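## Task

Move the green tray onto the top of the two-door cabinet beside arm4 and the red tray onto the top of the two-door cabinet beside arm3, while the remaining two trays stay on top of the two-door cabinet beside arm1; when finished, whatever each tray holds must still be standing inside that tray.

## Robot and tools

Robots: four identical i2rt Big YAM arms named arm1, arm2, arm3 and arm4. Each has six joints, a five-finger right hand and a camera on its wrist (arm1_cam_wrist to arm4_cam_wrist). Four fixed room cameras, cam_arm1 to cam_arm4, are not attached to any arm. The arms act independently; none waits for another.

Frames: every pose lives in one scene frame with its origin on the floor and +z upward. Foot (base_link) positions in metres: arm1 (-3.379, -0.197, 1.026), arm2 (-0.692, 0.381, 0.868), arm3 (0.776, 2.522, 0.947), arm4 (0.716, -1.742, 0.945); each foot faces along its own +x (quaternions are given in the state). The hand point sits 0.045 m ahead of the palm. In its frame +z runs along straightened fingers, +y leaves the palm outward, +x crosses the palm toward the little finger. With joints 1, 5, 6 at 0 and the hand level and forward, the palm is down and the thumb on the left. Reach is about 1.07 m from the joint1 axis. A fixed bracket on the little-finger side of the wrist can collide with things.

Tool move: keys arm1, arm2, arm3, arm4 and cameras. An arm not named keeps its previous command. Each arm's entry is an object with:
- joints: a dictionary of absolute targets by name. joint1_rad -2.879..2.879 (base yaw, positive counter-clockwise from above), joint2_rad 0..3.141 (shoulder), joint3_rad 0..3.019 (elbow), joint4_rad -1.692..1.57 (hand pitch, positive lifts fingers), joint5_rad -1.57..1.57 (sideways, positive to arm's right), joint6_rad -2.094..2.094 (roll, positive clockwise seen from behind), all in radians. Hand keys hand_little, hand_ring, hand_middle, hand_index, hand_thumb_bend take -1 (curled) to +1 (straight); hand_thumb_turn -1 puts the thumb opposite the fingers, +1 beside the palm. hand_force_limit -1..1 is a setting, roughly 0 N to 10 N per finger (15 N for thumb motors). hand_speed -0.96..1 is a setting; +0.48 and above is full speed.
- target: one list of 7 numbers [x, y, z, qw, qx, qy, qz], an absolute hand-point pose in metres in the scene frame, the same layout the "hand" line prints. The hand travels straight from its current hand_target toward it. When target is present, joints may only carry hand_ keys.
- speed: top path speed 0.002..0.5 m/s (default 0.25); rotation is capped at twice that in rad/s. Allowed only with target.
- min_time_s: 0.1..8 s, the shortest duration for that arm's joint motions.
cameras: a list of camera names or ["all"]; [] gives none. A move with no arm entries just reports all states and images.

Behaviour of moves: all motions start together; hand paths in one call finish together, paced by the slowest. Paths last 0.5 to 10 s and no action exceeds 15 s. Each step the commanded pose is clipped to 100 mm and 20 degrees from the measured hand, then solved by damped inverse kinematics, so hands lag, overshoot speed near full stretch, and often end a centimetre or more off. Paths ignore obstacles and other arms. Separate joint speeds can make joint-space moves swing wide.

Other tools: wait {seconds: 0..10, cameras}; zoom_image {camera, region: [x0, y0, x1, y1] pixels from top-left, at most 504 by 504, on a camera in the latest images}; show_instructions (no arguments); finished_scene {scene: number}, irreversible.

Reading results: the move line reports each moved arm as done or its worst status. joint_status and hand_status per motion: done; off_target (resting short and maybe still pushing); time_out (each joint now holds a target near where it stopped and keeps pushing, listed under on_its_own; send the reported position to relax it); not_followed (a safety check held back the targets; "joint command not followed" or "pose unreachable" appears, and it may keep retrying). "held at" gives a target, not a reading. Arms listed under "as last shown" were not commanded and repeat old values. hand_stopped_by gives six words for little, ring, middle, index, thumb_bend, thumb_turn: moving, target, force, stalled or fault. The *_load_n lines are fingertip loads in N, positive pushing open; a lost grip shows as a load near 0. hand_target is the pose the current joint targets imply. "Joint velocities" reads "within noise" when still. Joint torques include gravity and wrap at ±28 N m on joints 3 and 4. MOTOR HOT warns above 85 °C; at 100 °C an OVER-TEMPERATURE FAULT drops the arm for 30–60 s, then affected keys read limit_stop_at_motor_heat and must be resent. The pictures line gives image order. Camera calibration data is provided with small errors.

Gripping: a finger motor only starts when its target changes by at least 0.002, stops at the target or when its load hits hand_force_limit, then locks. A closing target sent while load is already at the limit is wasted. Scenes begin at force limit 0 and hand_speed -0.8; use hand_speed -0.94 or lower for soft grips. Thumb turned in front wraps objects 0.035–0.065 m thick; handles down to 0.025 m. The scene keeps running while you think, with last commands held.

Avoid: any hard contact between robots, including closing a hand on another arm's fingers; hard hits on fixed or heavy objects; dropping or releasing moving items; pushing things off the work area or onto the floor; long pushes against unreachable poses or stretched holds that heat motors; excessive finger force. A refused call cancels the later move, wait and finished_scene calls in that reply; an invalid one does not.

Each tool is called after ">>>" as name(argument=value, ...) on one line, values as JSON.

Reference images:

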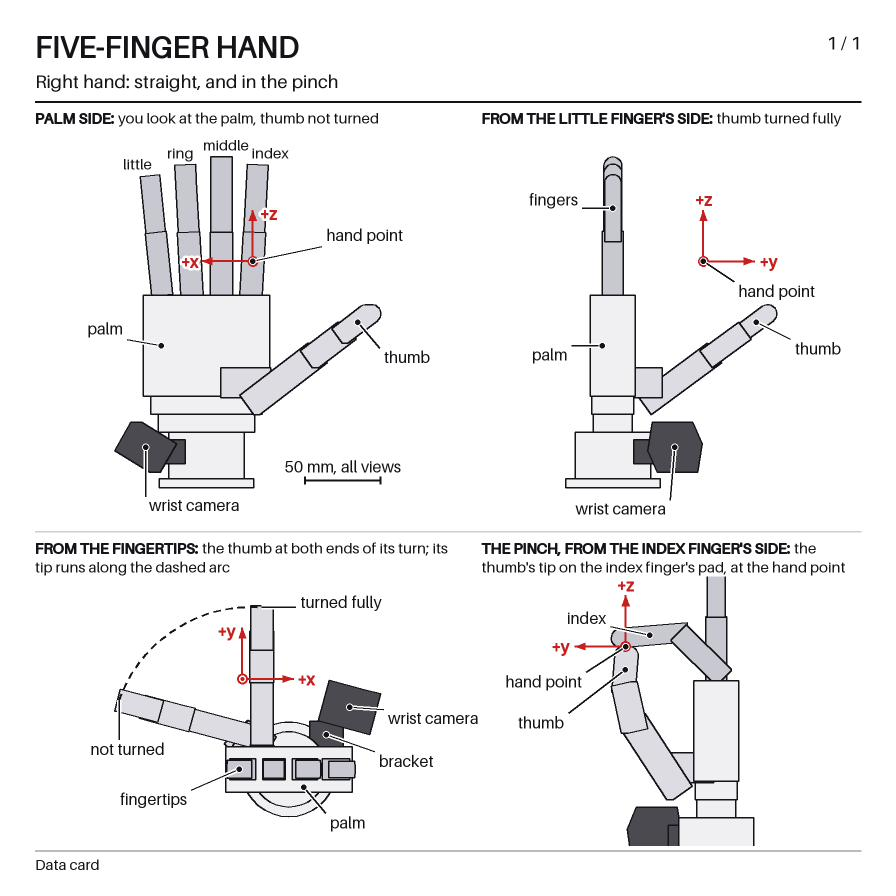

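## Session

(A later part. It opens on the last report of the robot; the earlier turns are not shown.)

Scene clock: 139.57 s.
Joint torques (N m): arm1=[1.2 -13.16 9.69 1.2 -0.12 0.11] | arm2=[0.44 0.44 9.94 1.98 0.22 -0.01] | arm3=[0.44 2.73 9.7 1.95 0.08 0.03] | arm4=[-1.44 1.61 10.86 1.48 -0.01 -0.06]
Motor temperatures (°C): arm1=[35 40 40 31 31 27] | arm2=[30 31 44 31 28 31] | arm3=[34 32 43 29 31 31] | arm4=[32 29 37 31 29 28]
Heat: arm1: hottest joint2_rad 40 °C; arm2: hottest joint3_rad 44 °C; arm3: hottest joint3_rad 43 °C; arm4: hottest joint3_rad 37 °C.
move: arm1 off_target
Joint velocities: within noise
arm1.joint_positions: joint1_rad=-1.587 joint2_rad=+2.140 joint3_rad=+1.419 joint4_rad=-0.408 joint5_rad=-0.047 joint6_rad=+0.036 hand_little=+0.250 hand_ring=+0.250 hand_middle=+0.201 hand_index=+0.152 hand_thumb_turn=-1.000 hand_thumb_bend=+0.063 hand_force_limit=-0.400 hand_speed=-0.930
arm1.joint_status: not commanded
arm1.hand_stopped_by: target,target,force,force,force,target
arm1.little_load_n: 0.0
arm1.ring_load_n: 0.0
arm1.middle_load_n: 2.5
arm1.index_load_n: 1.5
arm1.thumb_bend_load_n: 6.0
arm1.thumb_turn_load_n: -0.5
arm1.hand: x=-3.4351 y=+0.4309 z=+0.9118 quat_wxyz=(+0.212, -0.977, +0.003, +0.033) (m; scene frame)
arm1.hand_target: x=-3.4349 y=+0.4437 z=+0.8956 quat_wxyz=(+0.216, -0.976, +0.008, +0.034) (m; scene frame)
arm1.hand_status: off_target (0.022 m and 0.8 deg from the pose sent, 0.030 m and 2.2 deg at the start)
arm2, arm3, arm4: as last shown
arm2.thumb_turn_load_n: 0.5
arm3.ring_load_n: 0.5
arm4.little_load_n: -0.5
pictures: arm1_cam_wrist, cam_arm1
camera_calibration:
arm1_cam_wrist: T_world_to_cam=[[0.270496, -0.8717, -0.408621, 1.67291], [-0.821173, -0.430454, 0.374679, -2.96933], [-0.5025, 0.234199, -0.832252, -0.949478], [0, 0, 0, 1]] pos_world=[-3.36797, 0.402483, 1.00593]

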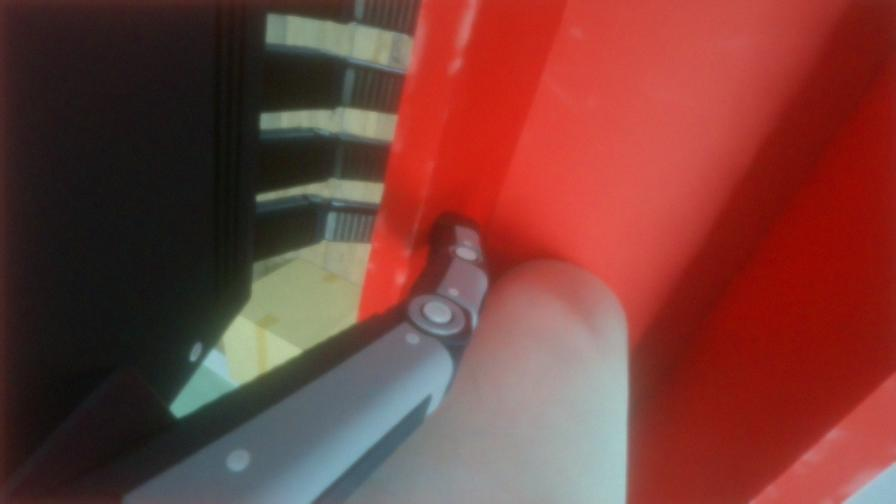

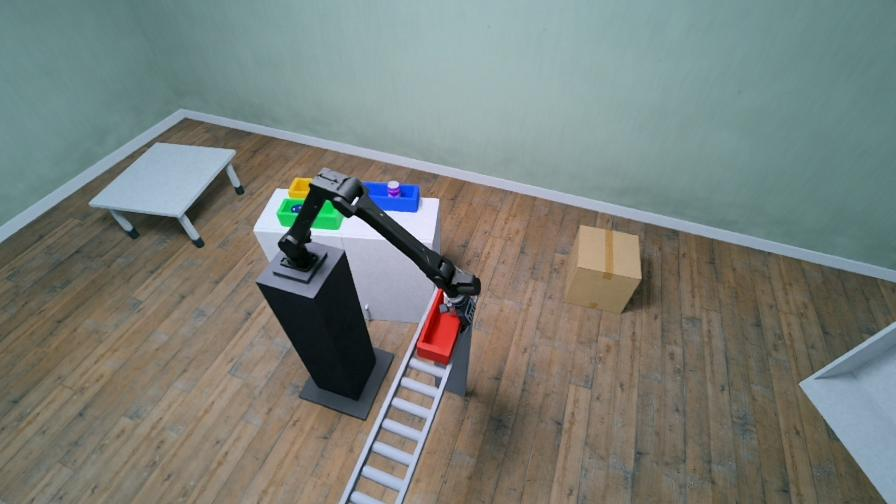

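>>> move(arm1={"target": [-3.435, 0.443, 0.872, 0.2163, -0.9757, 0.0076, 0.0341], "speed": 0.05}, cameras=["arm1_cam_wrist", "cam_arm1"])

>>> zoom_image(camera="cam_arm1", region=[360, 220, 540, 400])

Scene clock: 141.93 s.
Joint torques (N m): arm1=[1.14 -12.28 8.84 1.37 -0.07 0.05] | arm2=[0.56 0.21 9.92 2.06 0.15 0] | arm3=[0.5 2.73 9.7 1.95 0.09 0.03] | arm4=[-1.55 1.96 10.93 1.52 -0.01 -0.03]
Motor temperatures (°C): arm1=[35 40 41 31 31 27] | arm2=[30 31 44 31 28 31] | arm3=[34 32 43 29 31 31] | arm4=[32 29 37 31 29 28]
Heat: arm1: hottest joint3_rad 41 °C; arm2: hottest joint3_rad 44 °C; arm3: hottest joint3_rad 43 °C; arm4: hottest joint3_rad 37 °C.
move: arm1 off_target
Joint velocities: within noise
arm1.joint_positions: joint1_rad=-1.587 joint2_rad=+2.163 joint3_rad=+1.419 joint4_rad=-0.366 joint5_rad=-0.049 joint6_rad=+0.042 hand_little=+0.250 hand_ring=+0.250 hand_middle=+0.200 hand_index=+0.152 hand_thumb_turn=-1.000 hand_thumb_bend=+0.063 hand_force_limit=-0.400 hand_speed=-0.930
arm1.joint_status: not commanded
arm1.hand_stopped_by: target,target,force,force,force,target
arm1.little_load_n: 0.0
arm1.ring_load_n: 0.0
arm1.middle_load_n: 0.0
arm1.index_load_n: 2.0
arm1.thumb_bend_load_n: 6.0
arm1.thumb_turn_load_n: 1.5
arm1.hand: x=-3.4360 y=+0.4362 z=+0.9005 quat_wxyz=(+0.220, -0.975, +0.005, +0.034) (m; scene frame)
arm1.hand_target: x=-3.4350 y=+0.4410 z=+0.8729 quat_wxyz=(+0.216, -0.976, +0.008, +0.034) (m; scene frame)
arm1.hand_status: off_target (0.029 m and 0.5 deg from the pose sent, 0.042 m and 0.8 deg at the start)
arm2, arm3, arm4: as last shown
arm2.ring_load_n: -0.5
arm2.thumb_turn_load_n: 0.0
arm3.ring_load_n: 0.0
arm4.little_load_n: 0.0
arm4.thumb_turn_load_n: 0.5
pictures: arm1_cam_wrist, cam_arm1
camera_calibration:
arm1_cam_wrist: T_world_to_cam=[[0.26437, -0.865566, -0.425328, 1.66455], [-0.821702, -0.433039, 0.370516, -2.96043], [-0.50489, 0.25154, -0.82572, -0.982219], [0, 0, 0, 1]] pos_world=[-3.36856, 0.405863, 0.99383]

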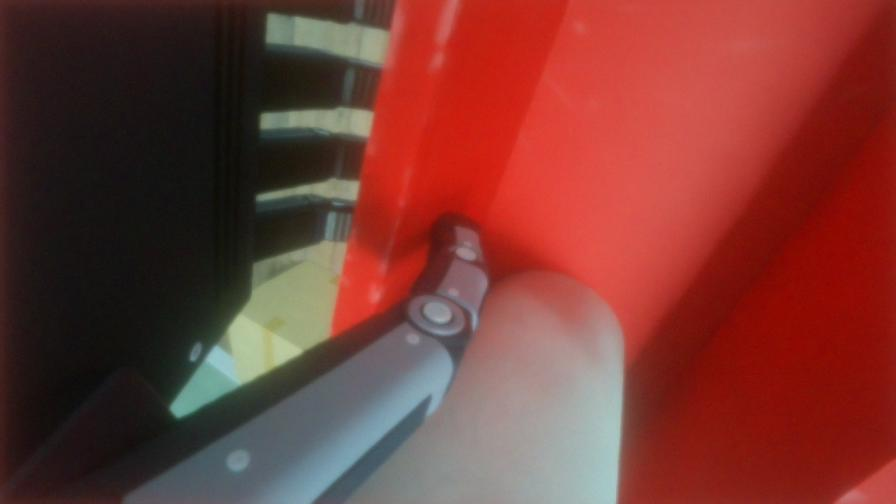

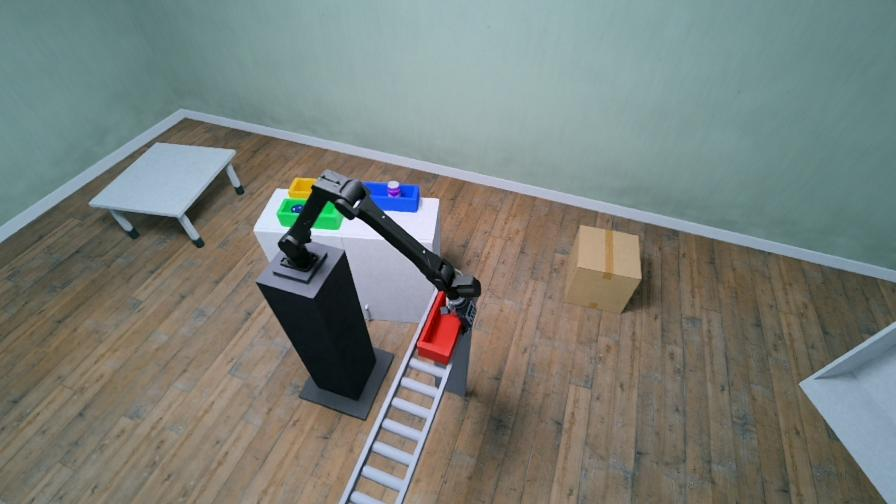

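Scaled by 2.800 from the camera's 896x504 image, which has a finer 1280x720 frame.

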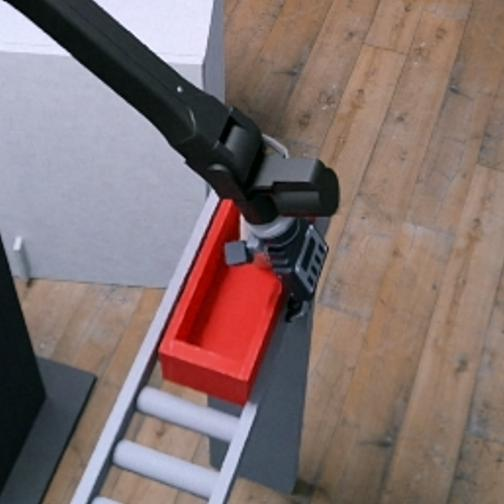

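>>> move(arm1={"joints": {"hand_thumb_bend": 0.4, "hand_index": 0.35, "hand_middle": 0.35, "hand_ring": 0.35, "hand_little": 0.35, "hand_speed": -0.7}})

>>> move(arm1={"target": [-3.430, 0.47, 1.04, 0.2163, -0.9757, 0.0076, 0.0341], "speed": 0.15}, cameras=["cam_arm1", "cam_arm2"])

Scene clock: 146.47 s.
Joint torques (N m): arm1=[1.14 -14.86 8.25 0.31 -0.06 0.05] | arm2=[0.32 0.91 9.87 2.15 0.16 0.01] | arm3=[0.44 2.78 9.72 1.96 0.09 0.03] | arm4=[-1.26 2.26 10.85 1.52 0 -0.02]
Motor temperatures (°C): arm1=[35 40 41 31 31 27] | arm2=[30 31 44 31 28 31] | arm3=[34 32 43 29 31 31] | arm4=[32 29 37 31 29 28]
Heat: arm1: hottest joint3_rad 41 °C; arm2: hottest joint3_rad 44 °C; arm3: hottest joint3_rad 43 °C; arm4: hottest joint3_rad 37 °C.
move: arm1 done
Joint velocities: within noise
arm1.joint_positions: joint1_rad=-1.587 joint2_rad=+2.193 joint3_rad=+1.425 joint4_rad=-0.336 joint5_rad=-0.049 joint6_rad=+0.042 hand_little=+0.350 hand_ring=+0.350 hand_middle=+0.350 hand_index=+0.350 hand_thumb_turn=-1.000 hand_thumb_bend=+0.400 hand_force_limit=-0.400 hand_speed=-0.700
arm1.joint_status: all done
arm1.hand_stopped_by: target,target,target,target,target,target
arm1.little_load_n: 0.0
arm1.ring_load_n: 0.0
arm1.middle_load_n: 2.5
arm1.index_load_n: 0.0
arm1.thumb_bend_load_n: -0.5
arm1.thumb_turn_load_n: -0.5
arm1.hand: x=-3.4359 y=+0.4398 z=+0.8860 quat_wxyz=(+0.224, -0.974, +0.005, +0.035) (m; scene frame)
arm1.hand_target: x=-3.4348 y=+0.4411 z=+0.8730 quat_wxyz=(+0.216, -0.976, +0.008, +0.034) (m; scene frame)
arm1.hand_status: not commanded
arm2, arm3, arm4: as last shown
arm2.ring_load_n: 0.0
arm3.thumb_turn_load_n: 0.5
arm4.thumb_turn_load_n: 0.0
pictures: none

Scene clock: 148.40 s.
Joint torques (N m): arm1=[0.67 -18.37 11.36 -0.06 -0.2 0] | arm2=[0.44 0.5 9.88 2.07 0.16 0.02] | arm3=[0.5 2.78 9.72 1.95 0.09 0.03] | arm4=[-1.44 1.85 10.81 1.59 -0.03 -0.01]
Motor temperatures (°C): arm1=[35 40 41 31 31 27] | arm2=[30 31 44 31 28 31] | arm3=[34 32 43 29 31 31] | arm4=[32 29 37 31 29 28]
Heat: arm1: hottest joint3_rad 41 °C; arm2: hottest joint3_rad 44 °C; arm3: hottest joint3_rad 43 °C; arm4: hottest joint3_rad 37 °C.
move: arm1 off_target
Joint velocities: within noise
arm1.joint_positions: joint1_rad=-1.588 joint2_rad=+2.047 joint3_rad=+1.588 joint4_rad=-0.704 joint5_rad=-0.048 joint6_rad=+0.042 hand_little=+0.350 hand_ring=+0.350 hand_middle=+0.350 hand_index=+0.350 hand_thumb_turn=-1.000 hand_thumb_bend=+0.400 hand_force_limit=-0.400 hand_speed=-0.700
arm1.joint_status: not commanded
arm1.hand_stopped_by: target,target,target,target,target,target
arm1.little_load_n: 0.0
arm1.ring_load_n: 0.0
arm1.middle_load_n: 0.0
arm1.index_load_n: 0.0
arm1.thumb_bend_load_n: 0.0
arm1.thumb_turn_load_n: 0.0
arm1.hand: x=-3.4346 y=+0.4514 z=+1.0159 quat_wxyz=(+0.195, -0.980, +0.007, +0.033) (m; scene frame)
arm1.hand_target: x=-3.4298 y=+0.4691 z=+1.0403 quat_wxyz=(+0.217, -0.976, +0.008, +0.034) (m; scene frame)
arm1.hand_status: off_target (0.031 m and 2.5 deg from the pose sent, 0.157 m and 0.9 deg at the start)
arm2, arm3, arm4: as last shown
arm2.index_load_n: -0.5
arm3.thumb_turn_load_n: 0.0
pictures: cam_arm1, cam_arm2

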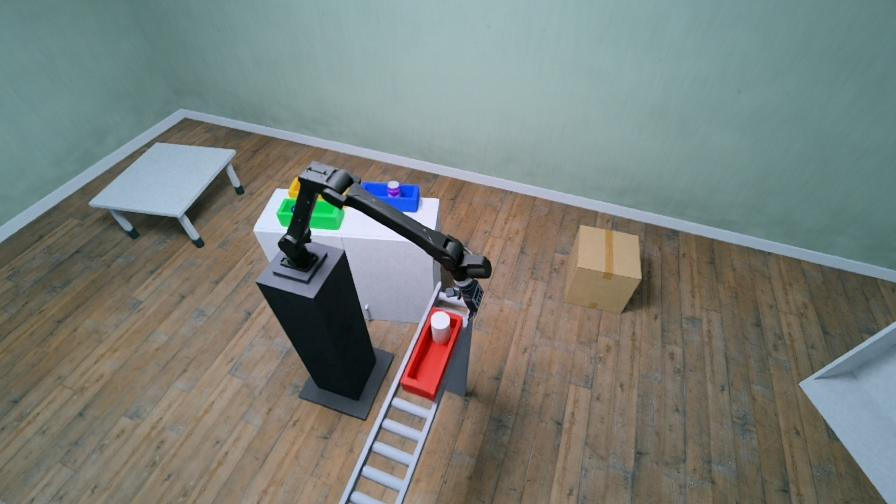

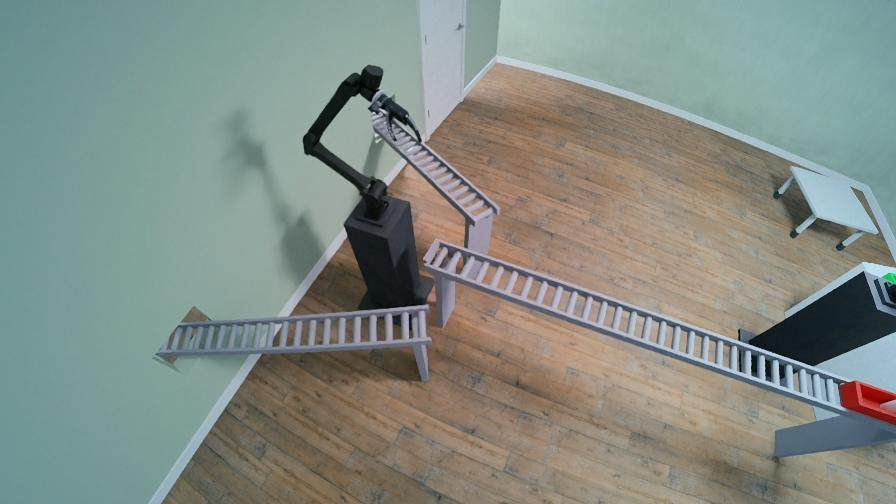

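>>> move(arm1={"target": [-3.86, -0.05, 1.06, 0.1314, -0.5929, -0.7755, 0.1719], "speed": 0.3, "joints": {"hand_little": 0.65, "hand_ring": 0.65, "hand_middle": 0.65, "hand_index": 0.65, "hand_speed": 0}}, arm2={"target": [-1.22, 0.47, 1.0, 0.2163, -0.9757, 0.0076, 0.0341], "speed": 0.35})

>>> move(arm1={"target": [-3.811, -0.466, 1.02, 0.1314, -0.5929, -0.7755, 0.1719], "speed": 0.25}, cameras=["arm1_cam_wrist", "arm2_cam_wrist", "cam_arm1"])

Scene clock: 158.13 s.
Joint torques (N m): arm1=[1.32 -10.46 11.14 -0.12 -0.28 -0.05] | arm2=[-0.5 -12.45 13.56 -0.18 0.34 0.15] | arm3=[0.44 2.78 9.72 1.95 0.08 0.03] | arm4=[-1.49 1.67 10.77 1.52 -0.03 0]
Motor temperatures (°C): arm1=[35 40 41 31 31 27] | arm2=[30 31 44 31 28 31] | arm3=[34 32 43 29 31 31] | arm4=[32 29 37 31 29 28]
Heat: arm1: hottest joint3_rad 41 °C; arm2: hottest joint3_rad 44 °C; arm3: hottest joint3_rad 43 °C; arm4: hottest joint3_rad 37 °C.
move: arm1 off_target; arm2 off_target
Joint velocities: within noise
arm1.joint_positions: joint1_rad=-0.407 joint2_rad=+1.688 joint3_rad=+1.139 joint4_rad=-0.677 joint5_rad=-0.237 joint6_rad=-0.586 hand_little=+0.650 hand_ring=+0.650 hand_middle=+0.650 hand_index=+0.650 hand_thumb_turn=-1.000 hand_thumb_bend=+0.400 hand_force_limit=-0.400 hand_speed=+0.000
arm1.joint_status: all done
arm1.hand_stopped_by: target,target,target,target,target,target
arm1.little_load_n: 0.0
arm1.ring_load_n: 0.0
arm1.middle_load_n: -0.5
arm1.index_load_n: 0.0
arm1.thumb_bend_load_n: 0.0
arm1.thumb_turn_load_n: 0.0
arm1.hand: x=-3.8450 y=-0.0567 z=+1.0545 quat_wxyz=(+0.125, -0.598, -0.773, +0.170) (m; scene frame)
arm1.hand_target: x=-3.8595 y=-0.0501 z=+1.0601 quat_wxyz=(+0.132, -0.593, -0.776, +0.172) (m; scene frame)
arm1.hand_status: off_target (0.017 m and 0.9 deg from the pose sent, 0.659 m and 105.2 deg at the start)
arm2.joint_positions: joint1_rad=-0.178 joint2_rad=+1.616 joint3_rad=+1.314 joint4_rad=-1.166 joint5_rad=+0.435 joint6_rad=+1.425 hand_little=+0.650 hand_ring=+0.650 hand_middle=+0.650 hand_index=+0.650 hand_thumb_turn=-1.000 hand_thumb_bend=+0.400 hand_force_limit=+0.000 hand_speed=+0.000
arm2.joint_status: not commanded
arm2.hand_stopped_by: target,target,target,target,target,target
arm2.little_load_n: 0.0
arm2.ring_load_n: 0.0
arm2.middle_load_n: -0.5
arm2.index_load_n: 0.0
arm2.thumb_bend_load_n: 0.0
arm2.thumb_turn_load_n: -0.5
arm2.hand: x=-1.2054 y=+0.4639 z=+0.9937 quat_wxyz=(+0.217, -0.976, -0.004, +0.029) (m; scene frame)
arm2.hand_target: x=-1.2195 y=+0.4699 z=+1.0000 quat_wxyz=(+0.216, -0.976, +0.007, +0.035) (m; scene frame)
arm2.hand_status: off_target (0.017 m and 1.5 deg from the pose sent, 0.505 m and 135.6 deg at the start)
arm3, arm4: as last shown
arm3.thumb_turn_load_n: 0.5
arm4.thumb_turn_load_n: 0.5
pictures: none

Scene clock: 160.80 s.
Joint torques (N m): arm1=[1.2 -9.93 10.41 0.42 0.16 0.11] | arm2=[-0.32 -12.86 13.49 -0.1 0.29 0.11] | arm3=[0.44 2.73 9.7 1.95 0.09 0.03] | arm4=[-1.38 1.67 10.86 1.51 -0.05 0]
Motor temperatures (°C): arm1=[35 40 41 31 31 27] | arm2=[30 32 44 31 28 31] | arm3=[34 32 43 29 31 31] | arm4=[32 29 37 31 29 28]
Heat: arm1: hottest joint3_rad 41 °C; arm2: hottest joint3_rad 44 °C; arm3: hottest joint3_rad 43 °C; arm4: hottest joint3_rad 37 °C.
move: arm1 off_target
Joint velocities: within noise
arm1.joint_positions: joint1_rad=+0.478 joint2_rad=+1.703 joint3_rad=+1.013 joint4_rad=-0.492 joint5_rad=+0.110 joint6_rad=+0.214 hand_little=+0.650 hand_ring=+0.650 hand_middle=+0.650 hand_index=+0.650 hand_thumb_turn=-1.000 hand_thumb_bend=+0.400 hand_force_limit=-0.400 hand_speed=+0.000
arm1.joint_status: not commanded
arm1.hand_stopped_by: target,target,target,target,target,target
arm1.little_load_n: 0.0
arm1.ring_load_n: 0.0
arm1.middle_load_n: 0.0
arm1.index_load_n: 0.0
arm1.thumb_bend_load_n: 0.0
arm1.thumb_turn_load_n: 0.0
arm1.hand: x=-3.7935 y=-0.4565 z=+1.0151 quat_wxyz=(+0.127, -0.590, -0.781, +0.162) (m; scene frame)
arm1.hand_target: x=-3.8104 y=-0.4656 z=+1.0203 quat_wxyz=(+0.131, -0.593, -0.776, +0.172) (m; scene frame)
arm1.hand_status: off_target (0.020 m and 1.5 deg from the pose sent, 0.412 m and 0.9 deg at the start)
arm2: as last shown
arm2.joint_positions: joint1_rad=-0.178 joint2_rad=+1.616 joint3_rad=+1.314 joint4_rad=-1.166 joint5_rad=+0.435 joint6_rad=+1.426 hand_little=+0.650 hand_ring=+0.650 hand_middle=+0.650 hand_index=+0.650 hand_thumb_turn=-1.000 hand_thumb_bend=+0.400 hand_force_limit=+0.000 hand_speed=+0.000
arm2.middle_load_n: 0.0
arm2.thumb_turn_load_n: 0.0
arm3.joint_positions: joint1_rad=-0.361 joint2_rad=+0.604 joint3_rad=+1.439 joint4_rad=-1.543 joint5_rad=+0.193 joint6_rad=-1.401 hand_little=+0.650 hand_ring=+0.650 hand_middle=+0.650 hand_index=+0.650 hand_thumb_turn=-1.000 hand_thumb_bend=+0.400 hand_force_limit=+0.000 hand_speed=+0.000
arm3.joint_status: not commanded
arm3.hand_stopped_by: target,target,target,target,target,target
arm3.little_load_n: 0.0
arm3.ring_load_n: 0.0
arm3.middle_load_n: 0.0
arm3.index_load_n: 0.0
arm3.thumb_bend_load_n: 0.0
arm3.thumb_turn_load_n: 0.0
arm3.hand: x=+0.9592 y=+2.4575 z=+1.4358 quat_wxyz=(+0.007, +0.903, -0.037, +0.427) (m; scene frame)
arm3.hand_target: x=+0.9578 y=+2.4572 z=+1.4435 quat_wxyz=(+0.005, +0.899, -0.038, +0.436) (m; scene frame)
arm3.hand_status: not commanded
arm4.joint_positions: joint1_rad=+0.146 joint2_rad=+0.623 joint3_rad=+1.381 joint4_rad=-1.611 joint5_rad=+0.107 joint6_rad=-1.068 hand_little=+0.650 hand_ring=+0.650 hand_middle=+0.650 hand_index=+0.650 hand_thumb_turn=-1.000 hand_thumb_bend=+0.400 hand_force_limit=+0.000 hand_speed=+0.000
arm4.joint_status: not commanded
arm4.hand_stopped_by: target,target,target,target,target,target
arm4.little_load_n: 0.0
arm4.ring_load_n: 0.0
arm4.middle_load_n: 0.0
arm4.index_load_n: 0.0
arm4.thumb_bend_load_n: 0.0
arm4.thumb_turn_load_n: 0.0
arm4.hand: x=+0.8437 y=-1.8552 z=+1.3802 quat_wxyz=(+0.031, +0.836, -0.418, +0.354) (m; scene frame)
arm4.hand_target: x=+0.8440 y=-1.8553 z=+1.3900 quat_wxyz=(+0.030, +0.832, -0.416, +0.367) (m; scene frame)
arm4.hand_status: not commanded
pictures: arm1_cam_wrist, arm2_cam_wrist, cam_arm1
camera_calibration:
arm1_cam_wrist: T_world_to_cam=[[0.766148, 0.520312, -0.377216, 3.52246], [0.635005, -0.70324, 0.319721, 1.77088], [-0.0989183, -0.484488, -0.869187, 0.404643], [0, 0, 0, 1]] pos_world=[-3.78322, -0.391381, 1.11425]
arm2_cam_wrist: T_world_to_cam=[[0.234033, -0.879259, -0.414888, 1.10012], [-0.799249, -0.41697, 0.432824, -1.20307], [-0.553561, 0.230304, -0.800332, 0.143796], [0, 0, 0, 1]] pos_world=[-1.13941, 0.432528, 1.09223]

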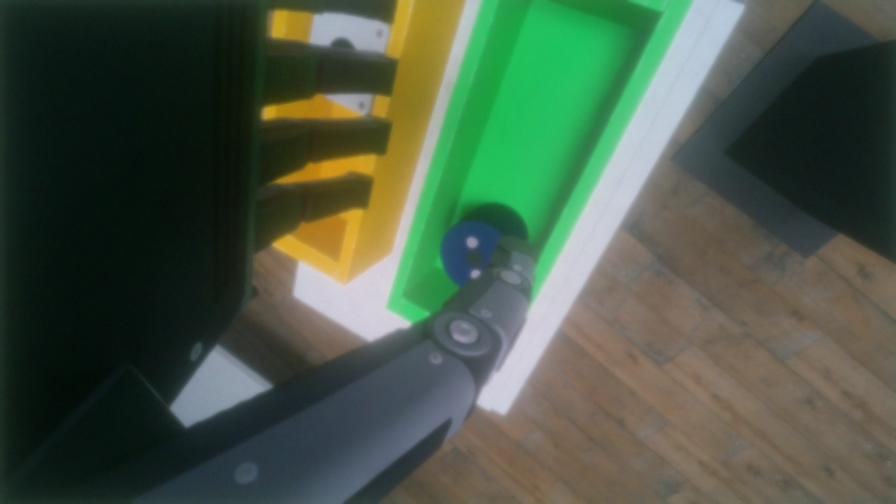

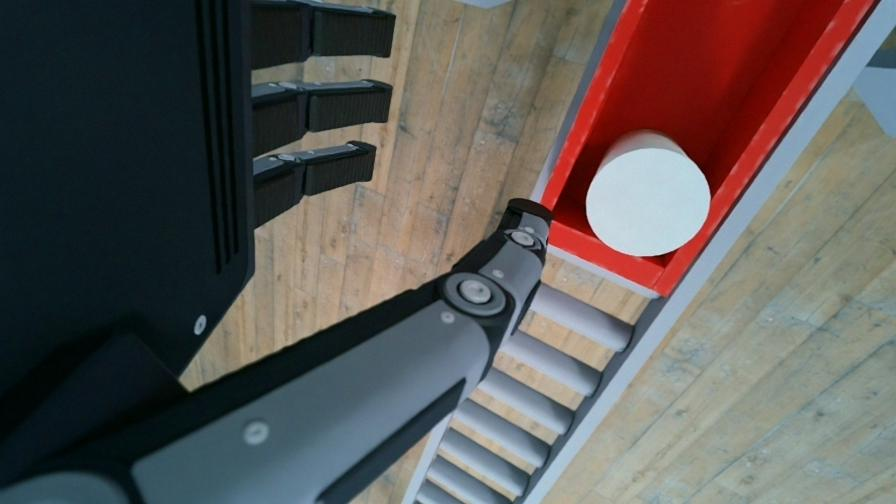

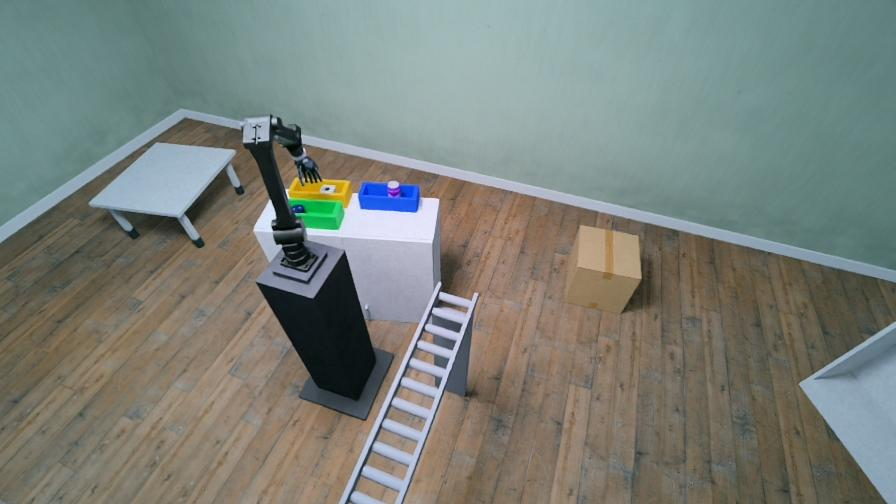

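>>> move(arm1={"target": [-3.7312, -0.4625, 0.93, 0.1314, -0.5929, -0.7755, 0.1719], "speed": 0.15}, arm2={"target": [-1.199, 0.441, 0.84, 0.2163, -0.9757, 0.0076, 0.0341], "speed": 0.15}, cameras=["arm1_cam_wrist", "arm2_cam_wrist"])

Scene clock: 172.63 s.
Joint torques (N m): arm1=[1.9 -9.17 5.26 0.95 0.18 0.12] | arm2=[1.49 -12.4 7.53 1.01 0.5 0.16] | arm3=[0.44 2.73 9.7 1.95 0.08 0.03] | arm4=[-1.32 1.38 10.8 1.62 0 -0.04]
Motor temperatures (°C): arm1=[35 40 41 31 31 27] | arm2=[30 32 45 31 28 31] | arm3=[34 32 43 29 31 31] | arm4=[32 29 37 31 29 28]
Heat: arm1: hottest joint3_rad 41 °C; arm2: hottest joint3_rad 45 °C; arm3: hottest joint3_rad 43 °C; arm4: hottest joint3_rad 37 °C.
move: arm1 done; arm2 off_target
Joint velocities: within noise
arm1.joint_positions: joint1_rad=+0.558 joint2_rad=+1.760 joint3_rad=+0.795 joint4_rad=-0.200 joint5_rad=+0.145 joint6_rad=+0.295 hand_little=+0.650 hand_ring=+0.650 hand_middle=+0.650 hand_index=+0.650 hand_thumb_turn=-1.000 hand_thumb_bend=+0.400 hand_force_limit=-0.400 hand_speed=+0.000
arm1.joint_status: not commanded
arm1.hand_stopped_by: target,target,target,target,target,target
arm1.little_load_n: 0.0
arm1.ring_load_n: 0.0
arm1.middle_load_n: 0.0
arm1.index_load_n: 0.0
arm1.thumb_bend_load_n: 0.0
arm1.thumb_turn_load_n: 0.0
arm1.hand: x=-3.7341 y=-0.4609 z=+0.9379 quat_wxyz=(+0.132, -0.592, -0.776, +0.174) (m; scene frame)
arm1.hand_target: x=-3.7311 y=-0.4623 z=+0.9302 quat_wxyz=(+0.131, -0.593, -0.776, +0.172) (m; scene frame)
arm1.hand_status: done (0.009 m and 0.3 deg from the pose sent, 0.106 m and 1.5 deg at the start)
arm2.joint_positions: joint1_rad=-0.143 joint2_rad=+1.762 joint3_rad=+1.081 joint4_rad=-0.789 joint5_rad=+0.437 joint6_rad=+1.485 hand_little=+0.650 hand_ring=+0.650 hand_middle=+0.650 hand_index=+0.650 hand_thumb_turn=-1.000 hand_thumb_bend=+0.400 hand_force_limit=+0.000 hand_speed=+0.000
arm2.joint_status: not commanded
arm2.hand_stopped_by: target,target,target,target,target,target
arm2.little_load_n: 0.0
arm2.ring_load_n: 0.0
arm2.middle_load_n: 0.0
arm2.index_load_n: 0.0
arm2.thumb_bend_load_n: 0.0
arm2.thumb_turn_load_n: 0.0
arm2.hand: x=-1.1993 y=+0.4456 z=+0.8518 quat_wxyz=(+0.216, -0.976, +0.008, +0.039) (m; scene frame)
arm2.hand_target: x=-1.1987 y=+0.4410 z=+0.8403 quat_wxyz=(+0.216, -0.976, +0.007, +0.034) (m; scene frame)
arm2.hand_status: off_target (0.013 m and 0.5 deg from the pose sent, 0.156 m and 1.5 deg at the start)
arm3, arm4: as last shown
arm3.thumb_turn_load_n: 0.5
arm4.thumb_turn_load_n: 0.5
pictures: arm1_cam_wrist, arm2_cam_wrist
camera_calibration:
arm1_cam_wrist: T_world_to_cam=[[0.760877, 0.508785, -0.402747, 3.44901], [0.637043, -0.703777, 0.314441, 1.76721], [-0.123461, -0.495818, -0.859606, 0.235404], [0, 0, 0, 1]] pos_world=[-3.72099, -0.394364, 1.03575]
arm2_cam_wrist: T_world_to_cam=[[0.207408, -0.88413, -0.418684, 0.997229], [-0.795874, -0.40137, 0.453307, -1.16484], [-0.568829, 0.2392, -0.786903, 0.00415548], [0, 0, 0, 1]] pos_world=[-1.13153, 0.413156, 0.948822]

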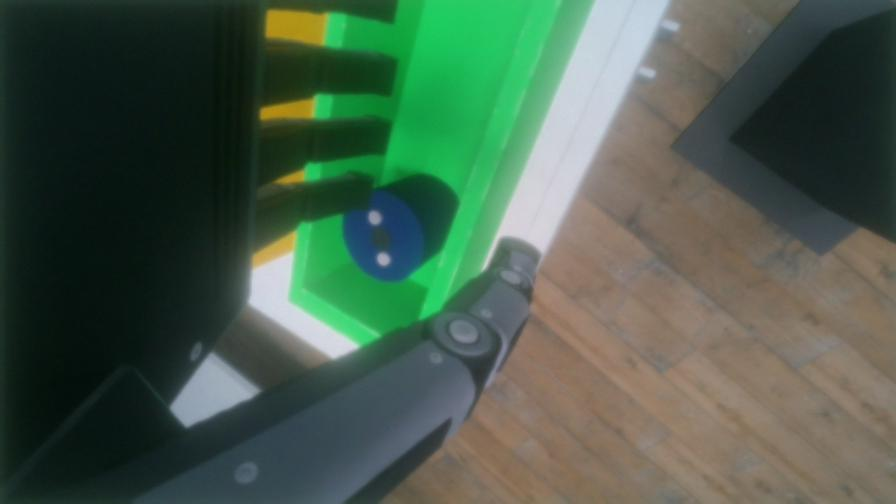

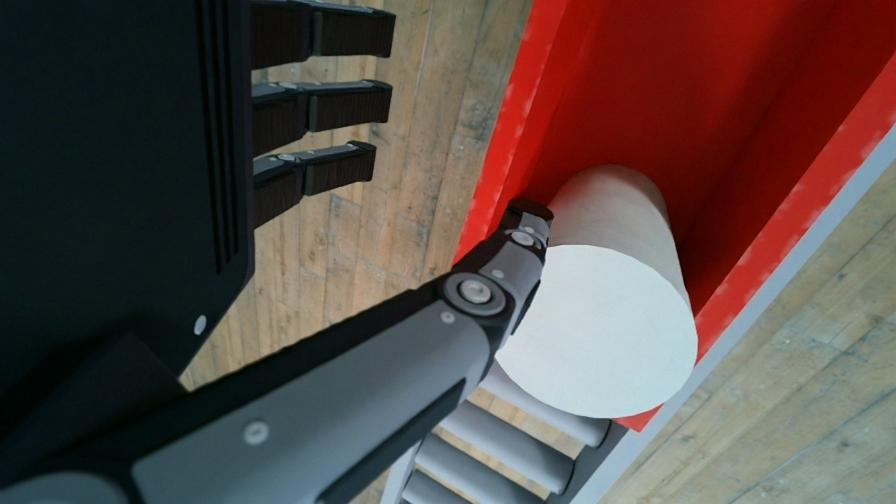

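>>> move(arm1={"target": [-3.7312, -0.4625, 0.823, 0.1314, -0.5929, -0.7755, 0.1719], "speed": 0.1}, arm2={"target": [-1.182, 0.439, 0.805, 0.2163, -0.9757, 0.0076, 0.0341], "speed": 0.1}, cameras=["arm1_cam_wrist", "arm2_cam_wrist"])

Scene clock: 176.77 s.
Joint torques (N m): arm1=[1.67 -10.52 4.78 0.95 0.15 0.1] | arm2=[1.55 -12.51 6.63 0.85 0.48 0.14] | arm3=[0.5 2.73 9.7 1.95 0.08 0.03] | arm4=[-1.2 1.73 10.85 1.54 -0.01 -0.01]
Motor temperatures (°C): arm1=[35 40 40 31 31 27] | arm2=[30 32 44 31 28 31] | arm3=[34 32 43 29 31 31] | arm4=[32 29 37 31 29 28]
Heat: arm1: hottest joint2_rad 40 °C; arm2: hottest joint3_rad 44 °C; arm3: hottest joint3_rad 43 °C; arm4: hottest joint3_rad 37 °C.
move: arm1 done; arm2 off_target
Joint velocities: within noise
arm1.joint_positions: joint1_rad=+0.558 joint2_rad=+2.064 joint3_rad=+0.784 joint4_rad=+0.095 joint5_rad=+0.145 joint6_rad=+0.295 hand_little=+0.650 hand_ring=+0.650 hand_middle=+0.650 hand_index=+0.650 hand_thumb_turn=-1.000 hand_thumb_bend=+0.400 hand_force_limit=-0.400 hand_speed=+0.000
arm1.joint_status: not commanded
arm1.hand_stopped_by: target,target,target,target,target,target
arm1.little_load_n: 0.0
arm1.ring_load_n: 0.0
arm1.middle_load_n: 0.0
arm1.index_load_n: 0.0
arm1.thumb_bend_load_n: 0.0
arm1.thumb_turn_load_n: 0.0
arm1.hand: x=-3.7248 y=-0.4556 z=+0.8267 quat_wxyz=(+0.129, -0.592, -0.778, +0.165) (m; scene frame)
arm1.hand_target: x=-3.7310 y=-0.4623 z=+0.8232 quat_wxyz=(+0.131, -0.593, -0.776, +0.172) (m; scene frame)
arm1.hand_status: done (0.010 m and 0.9 deg from the pose sent, 0.115 m and 0.3 deg at the start)
arm2.joint_positions: joint1_rad=-0.143 joint2_rad=+1.788 joint3_rad=+1.008 joint4_rad=-0.681 joint5_rad=+0.437 joint6_rad=+1.486 hand_little=+0.650 hand_ring=+0.650 hand_middle=+0.650 hand_index=+0.650 hand_thumb_turn=-1.000 hand_thumb_bend=+0.400 hand_force_limit=+0.000 hand_speed=+0.000
arm2.joint_status: not commanded
arm2.hand_stopped_by: target,target,target,target,target,target
arm2.little_load_n: 0.0
arm2.ring_load_n: 0.0
arm2.middle_load_n: 0.0
arm2.index_load_n: 0.0
arm2.thumb_bend_load_n: 0.0
arm2.thumb_turn_load_n: 0.0
arm2.hand: x=-1.1858 y=+0.4444 z=+0.8197 quat_wxyz=(+0.217, -0.975, +0.009, +0.043) (m; scene frame)
arm2.hand_target: x=-1.1815 y=+0.4391 z=+0.8054 quat_wxyz=(+0.216, -0.976, +0.007, +0.034) (m; scene frame)
arm2.hand_status: off_target (0.016 m and 1.0 deg from the pose sent, 0.050 m and 0.5 deg at the start)
arm3, arm4: as last shown
arm3.thumb_turn_load_n: 0.0
pictures: arm1_cam_wrist, arm2_cam_wrist
camera_calibration:
arm1_cam_wrist: T_world_to_cam=[[0.767251, 0.513297, -0.384515, 3.4052], [0.631986, -0.707163, 0.317041, 1.7774], [-0.109179, -0.486259, -0.866967, 0.207284], [0, 0, 0, 1]] pos_world=[-3.71331, -0.390173, 0.925551]
arm2_cam_wrist: T_world_to_cam=[[0.202808, -0.884227, -0.420727, 0.976187], [-0.79285, -0.400434, 0.459393, -1.14178], [-0.574681, 0.240405, -0.782271, -0.0244746], [0, 0, 0, 1]] pos_world=[-1.1173, 0.411848, 0.916087]

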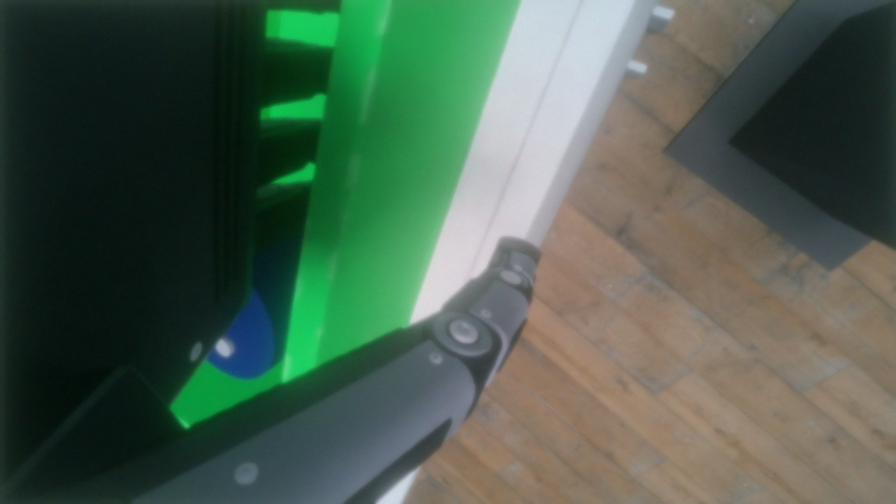

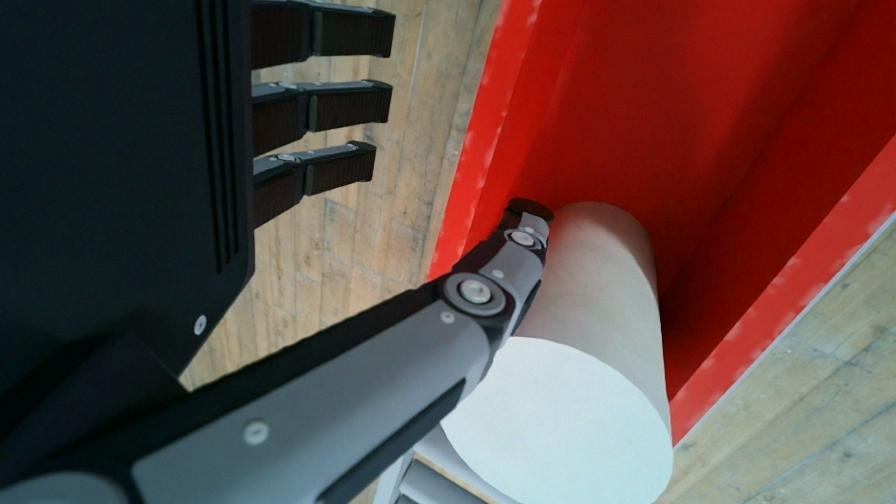

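>>> move(arm1={"target": [-3.6883, -0.4488, 0.823, 0.1314, -0.5929, -0.7755, 0.1719], "speed": 0.04}, arm2={"target": [-1.180, 0.437, 0.752, 0.2163, -0.9757, 0.0076, 0.0341], "speed": 0.06}, cameras=["arm1_cam_wrist", "arm2_cam_wrist"])

Scene clock: 182.03 s.
Joint torques (N m): arm1=[2.2 -11.69 1.65 0.43 0.08 0.05] | arm2=[1.38 -12.86 5.57 0.76 0.48 0.16] | arm3=[0.44 2.73 9.72 1.95 0.08 0.03] | arm4=[-1.2 1.85 10.89 1.55 -0.02 -0.01]
Motor temperatures (°C): arm1=[35 39 40 31 31 27] | arm2=[30 32 44 31 28 31] | arm3=[34 32 43 29 31 31] | arm4=[32 29 37 31 29 28]
Heat: arm1: hottest joint3_rad 40 °C; arm2: hottest joint3_rad 44 °C; arm3: hottest joint3_rad 43 °C; arm4: hottest joint3_rad 37 °C.
move: arm1 done; arm2 off_target
Joint velocities: within noise
arm1.joint_positions: joint1_rad=+0.587 joint2_rad=+2.054 joint3_rad=+0.696 joint4_rad=+0.191 joint5_rad=+0.160 joint6_rad=+0.333 hand_little=+0.650 hand_ring=+0.650 hand_middle=+0.650 hand_index=+0.650 hand_thumb_turn=-1.000 hand_thumb_bend=+0.400 hand_force_limit=-0.400 hand_speed=+0.000
arm1.joint_status: not commanded
arm1.hand_stopped_by: target,target,target,target,target,target
arm1.little_load_n: 0.0
arm1.ring_load_n: 0.0
arm1.middle_load_n: 0.5
arm1.index_load_n: 0.5
arm1.thumb_bend_load_n: 0.0
arm1.thumb_turn_load_n: 0.0
arm1.hand: x=-3.6973 y=-0.4493 z=+0.8225 quat_wxyz=(+0.134, -0.596, -0.772, +0.174) (m; scene frame)
arm1.hand_target: x=-3.6884 y=-0.4487 z=+0.8229 quat_wxyz=(+0.131, -0.593, -0.776, +0.172) (m; scene frame)
arm1.hand_status: done (0.009 m and 0.6 deg from the pose sent, 0.037 m and 0.9 deg at the start)
arm2.joint_positions: joint1_rad=-0.139 joint2_rad=+1.899 joint3_rad=+0.980 joint4_rad=-0.545 joint5_rad=+0.437 joint6_rad=+1.490 hand_little=+0.650 hand_ring=+0.650 hand_middle=+0.650 hand_index=+0.650 hand_thumb_turn=-1.000 hand_thumb_bend=+0.400 hand_force_limit=+0.000 hand_speed=+0.000
arm2.joint_status: not commanded
arm2.hand_stopped_by: target,target,target,target,target,target
arm2.little_load_n: 0.0
arm2.ring_load_n: 0.0
arm2.middle_load_n: 0.0
arm2.index_load_n: 0.0
arm2.thumb_bend_load_n: 0.0
arm2.thumb_turn_load_n: 0.0
arm2.hand: x=-1.1851 y=+0.4424 z=+0.7661 quat_wxyz=(+0.217, -0.975, +0.009, +0.042) (m; scene frame)
arm2.hand_target: x=-1.1797 y=+0.4371 z=+0.7525 quat_wxyz=(+0.216, -0.976, +0.008, +0.034) (m; scene frame)
arm2.hand_status: off_target (0.016 m and 1.0 deg from the pose sent, 0.068 m and 1.0 deg at the start)
arm3, arm4: as last shown
arm3.little_load_n: 0.5
arm4.thumb_turn_load_n: 0.0
pictures: arm1_cam_wrist, arm2_cam_wrist
camera_calibration:
arm1_cam_wrist: T_world_to_cam=[[0.765912, 0.499311, -0.405052, 3.38498], [0.629509, -0.710498, 0.314501, 1.75722], [-0.130755, -0.495864, -0.8585, 0.118582], [0, 0, 0, 1]] pos_world=[-3.68327, -0.382854, 0.920246]
arm2_cam_wrist: T_world_to_cam=[[0.203115, -0.884215, -0.420605, 0.952023], [-0.793144, -0.400465, 0.458857, -1.11738], [-0.574166, 0.2404, -0.782651, -0.0645948], [0, 0, 0, 1]] pos_world=[-1.11671, 0.409848, 0.86259]

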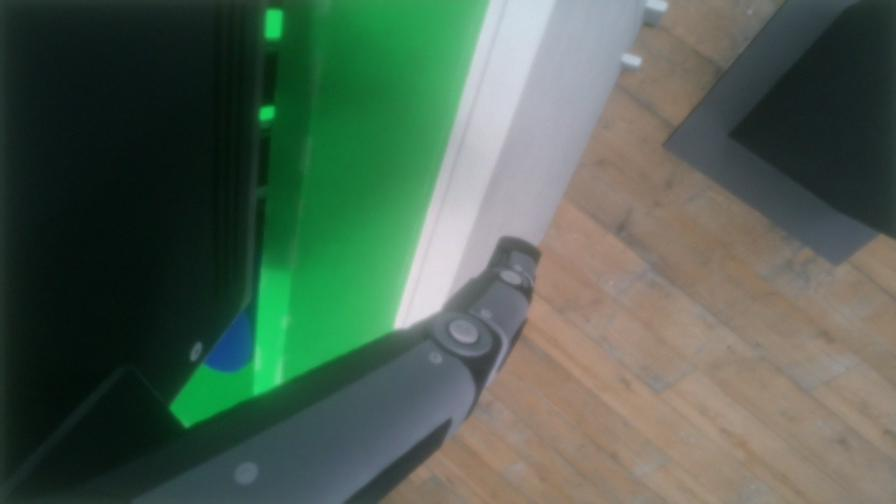

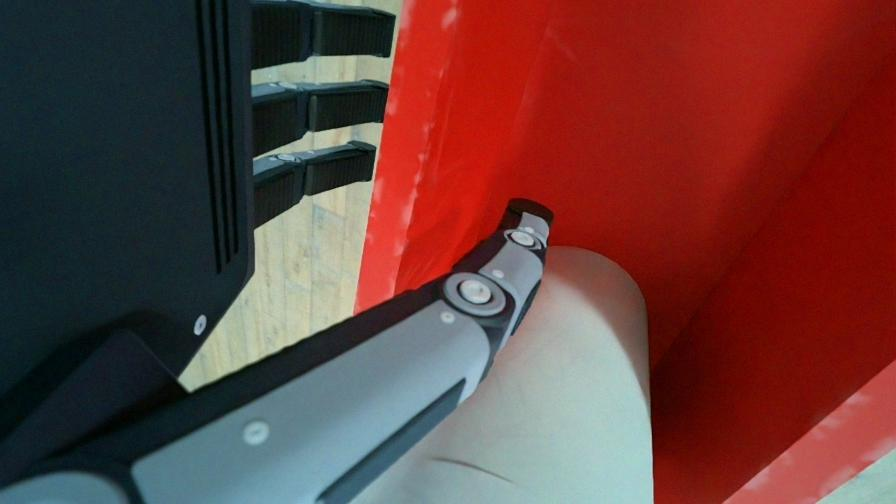

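>>> move(arm1={"target": [-3.6777, -0.4459, 0.823, 0.1314, -0.5929, -0.7755, 0.1719], "speed": 0.04}, arm2={"joints": {"hand_index": 0.17, "hand_middle": 0.2, "hand_ring": 0.25, "hand_little": 0.25, "hand_force_limit": -0.5, "hand_speed": -0.88}}, cameras=["arm1_cam_wrist"])

Scene clock: 186.33 s.
Joint torques (N m): arm1=[2.2 -11.46 1.5 0.44 0.08 0.05] | arm2=[1.44 -12.86 5.61 0.83 0.2 0.17] | arm3=[0.5 2.78 9.7 1.95 0.08 0.03] | arm4=[-1.61 1.85 10.78 1.55 -0.03 -0.01]
Motor temperatures (°C): arm1=[35 39 40 31 31 27] | arm2=[30 32 44 31 28 31] | arm3=[34 32 43 29 31 31] | arm4=[32 29 37 31 29 28]
Heat: arm1: hottest joint3_rad 40 °C; arm2: hottest joint3_rad 44 °C; arm3: hottest joint3_rad 43 °C; arm4: hottest joint3_rad 37 °C.
move: arm1 done; arm2 done
Joint velocities: within noise
arm1.joint_positions: joint1_rad=+0.598 joint2_rad=+2.046 joint3_rad=+0.668 joint4_rad=+0.211 joint5_rad=+0.165 joint6_rad=+0.344 hand_little=+0.650 hand_ring=+0.650 hand_middle=+0.650 hand_index=+0.650 hand_thumb_turn=-1.000 hand_thumb_bend=+0.400 hand_force_limit=-0.400 hand_speed=+0.000
arm1.joint_status: not commanded
arm1.hand_stopped_by: target,target,target,target,target,target
arm1.little_load_n: 0.0
arm1.ring_load_n: 0.0
arm1.middle_load_n: 0.0
arm1.index_load_n: 0.5
arm1.thumb_bend_load_n: 0.0
arm1.thumb_turn_load_n: 0.0
arm1.hand: x=-3.6869 y=-0.4469 z=+0.8226 quat_wxyz=(+0.134, -0.596, -0.772, +0.175) (m; scene frame)
arm1.hand_target: x=-3.6778 y=-0.4458 z=+0.8229 quat_wxyz=(+0.131, -0.593, -0.776, +0.172) (m; scene frame)
arm1.hand_status: done (0.009 m and 0.7 deg from the pose sent, 0.020 m and 0.6 deg at the start)
arm2.joint_positions: joint1_rad=-0.139 joint2_rad=+1.901 joint3_rad=+0.980 joint4_rad=-0.544 joint5_rad=+0.444 joint6_rad=+1.491 hand_little=+0.250 hand_ring=+0.250 hand_middle=+0.201 hand_index=+0.170 hand_thumb_turn=-1.000 hand_thumb_bend=+0.400 hand_force_limit=-0.500 hand_speed=-0.880
arm2.joint_status: all done
arm2.hand_stopped_by: target,target,target,target,target,target
arm2.little_load_n: 0.5
arm2.ring_load_n: 0.0
arm2.middle_load_n: 1.5
arm2.index_load_n: 0.0
arm2.thumb_bend_load_n: 0.0
arm2.thumb_turn_load_n: 0.0
arm2.hand: x=-1.1850 y=+0.4438 z=+0.7657 quat_wxyz=(+0.220, -0.975, +0.010, +0.042) (m; scene frame)
arm2.hand_target: x=-1.1797 y=+0.4371 z=+0.7525 quat_wxyz=(+0.216, -0.976, +0.007, +0.034) (m; scene frame)
arm2.hand_status: not commanded
arm3, arm4: as last shown
arm3.little_load_n: 0.0
arm4.middle_load_n: -0.5
pictures: arm1_cam_wrist
camera_calibration:
arm1_cam_wrist: T_world_to_cam=[[0.765825, 0.498701, -0.405967, 3.37601], [0.629428, -0.710586, 0.314464, 1.75206], [-0.131651, -0.496352, -0.858081, 0.117418], [0, 0, 0, 1]] pos_world=[-3.67277, -0.380353, 0.920346]

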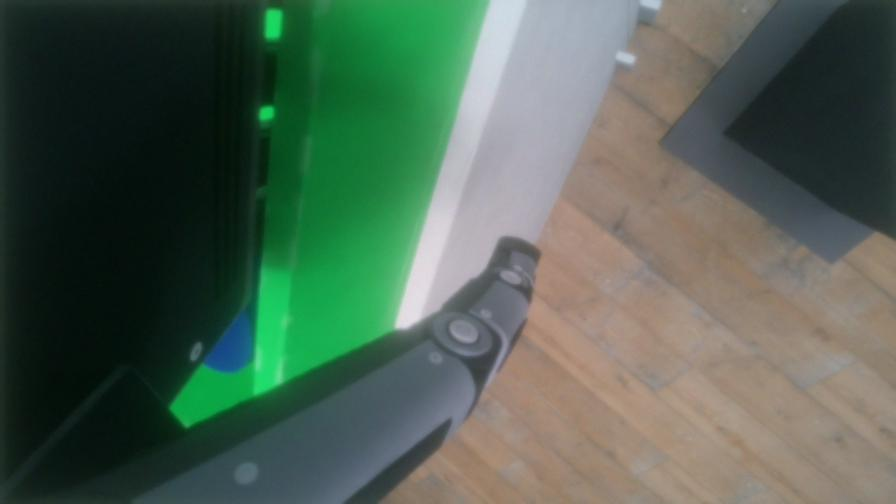

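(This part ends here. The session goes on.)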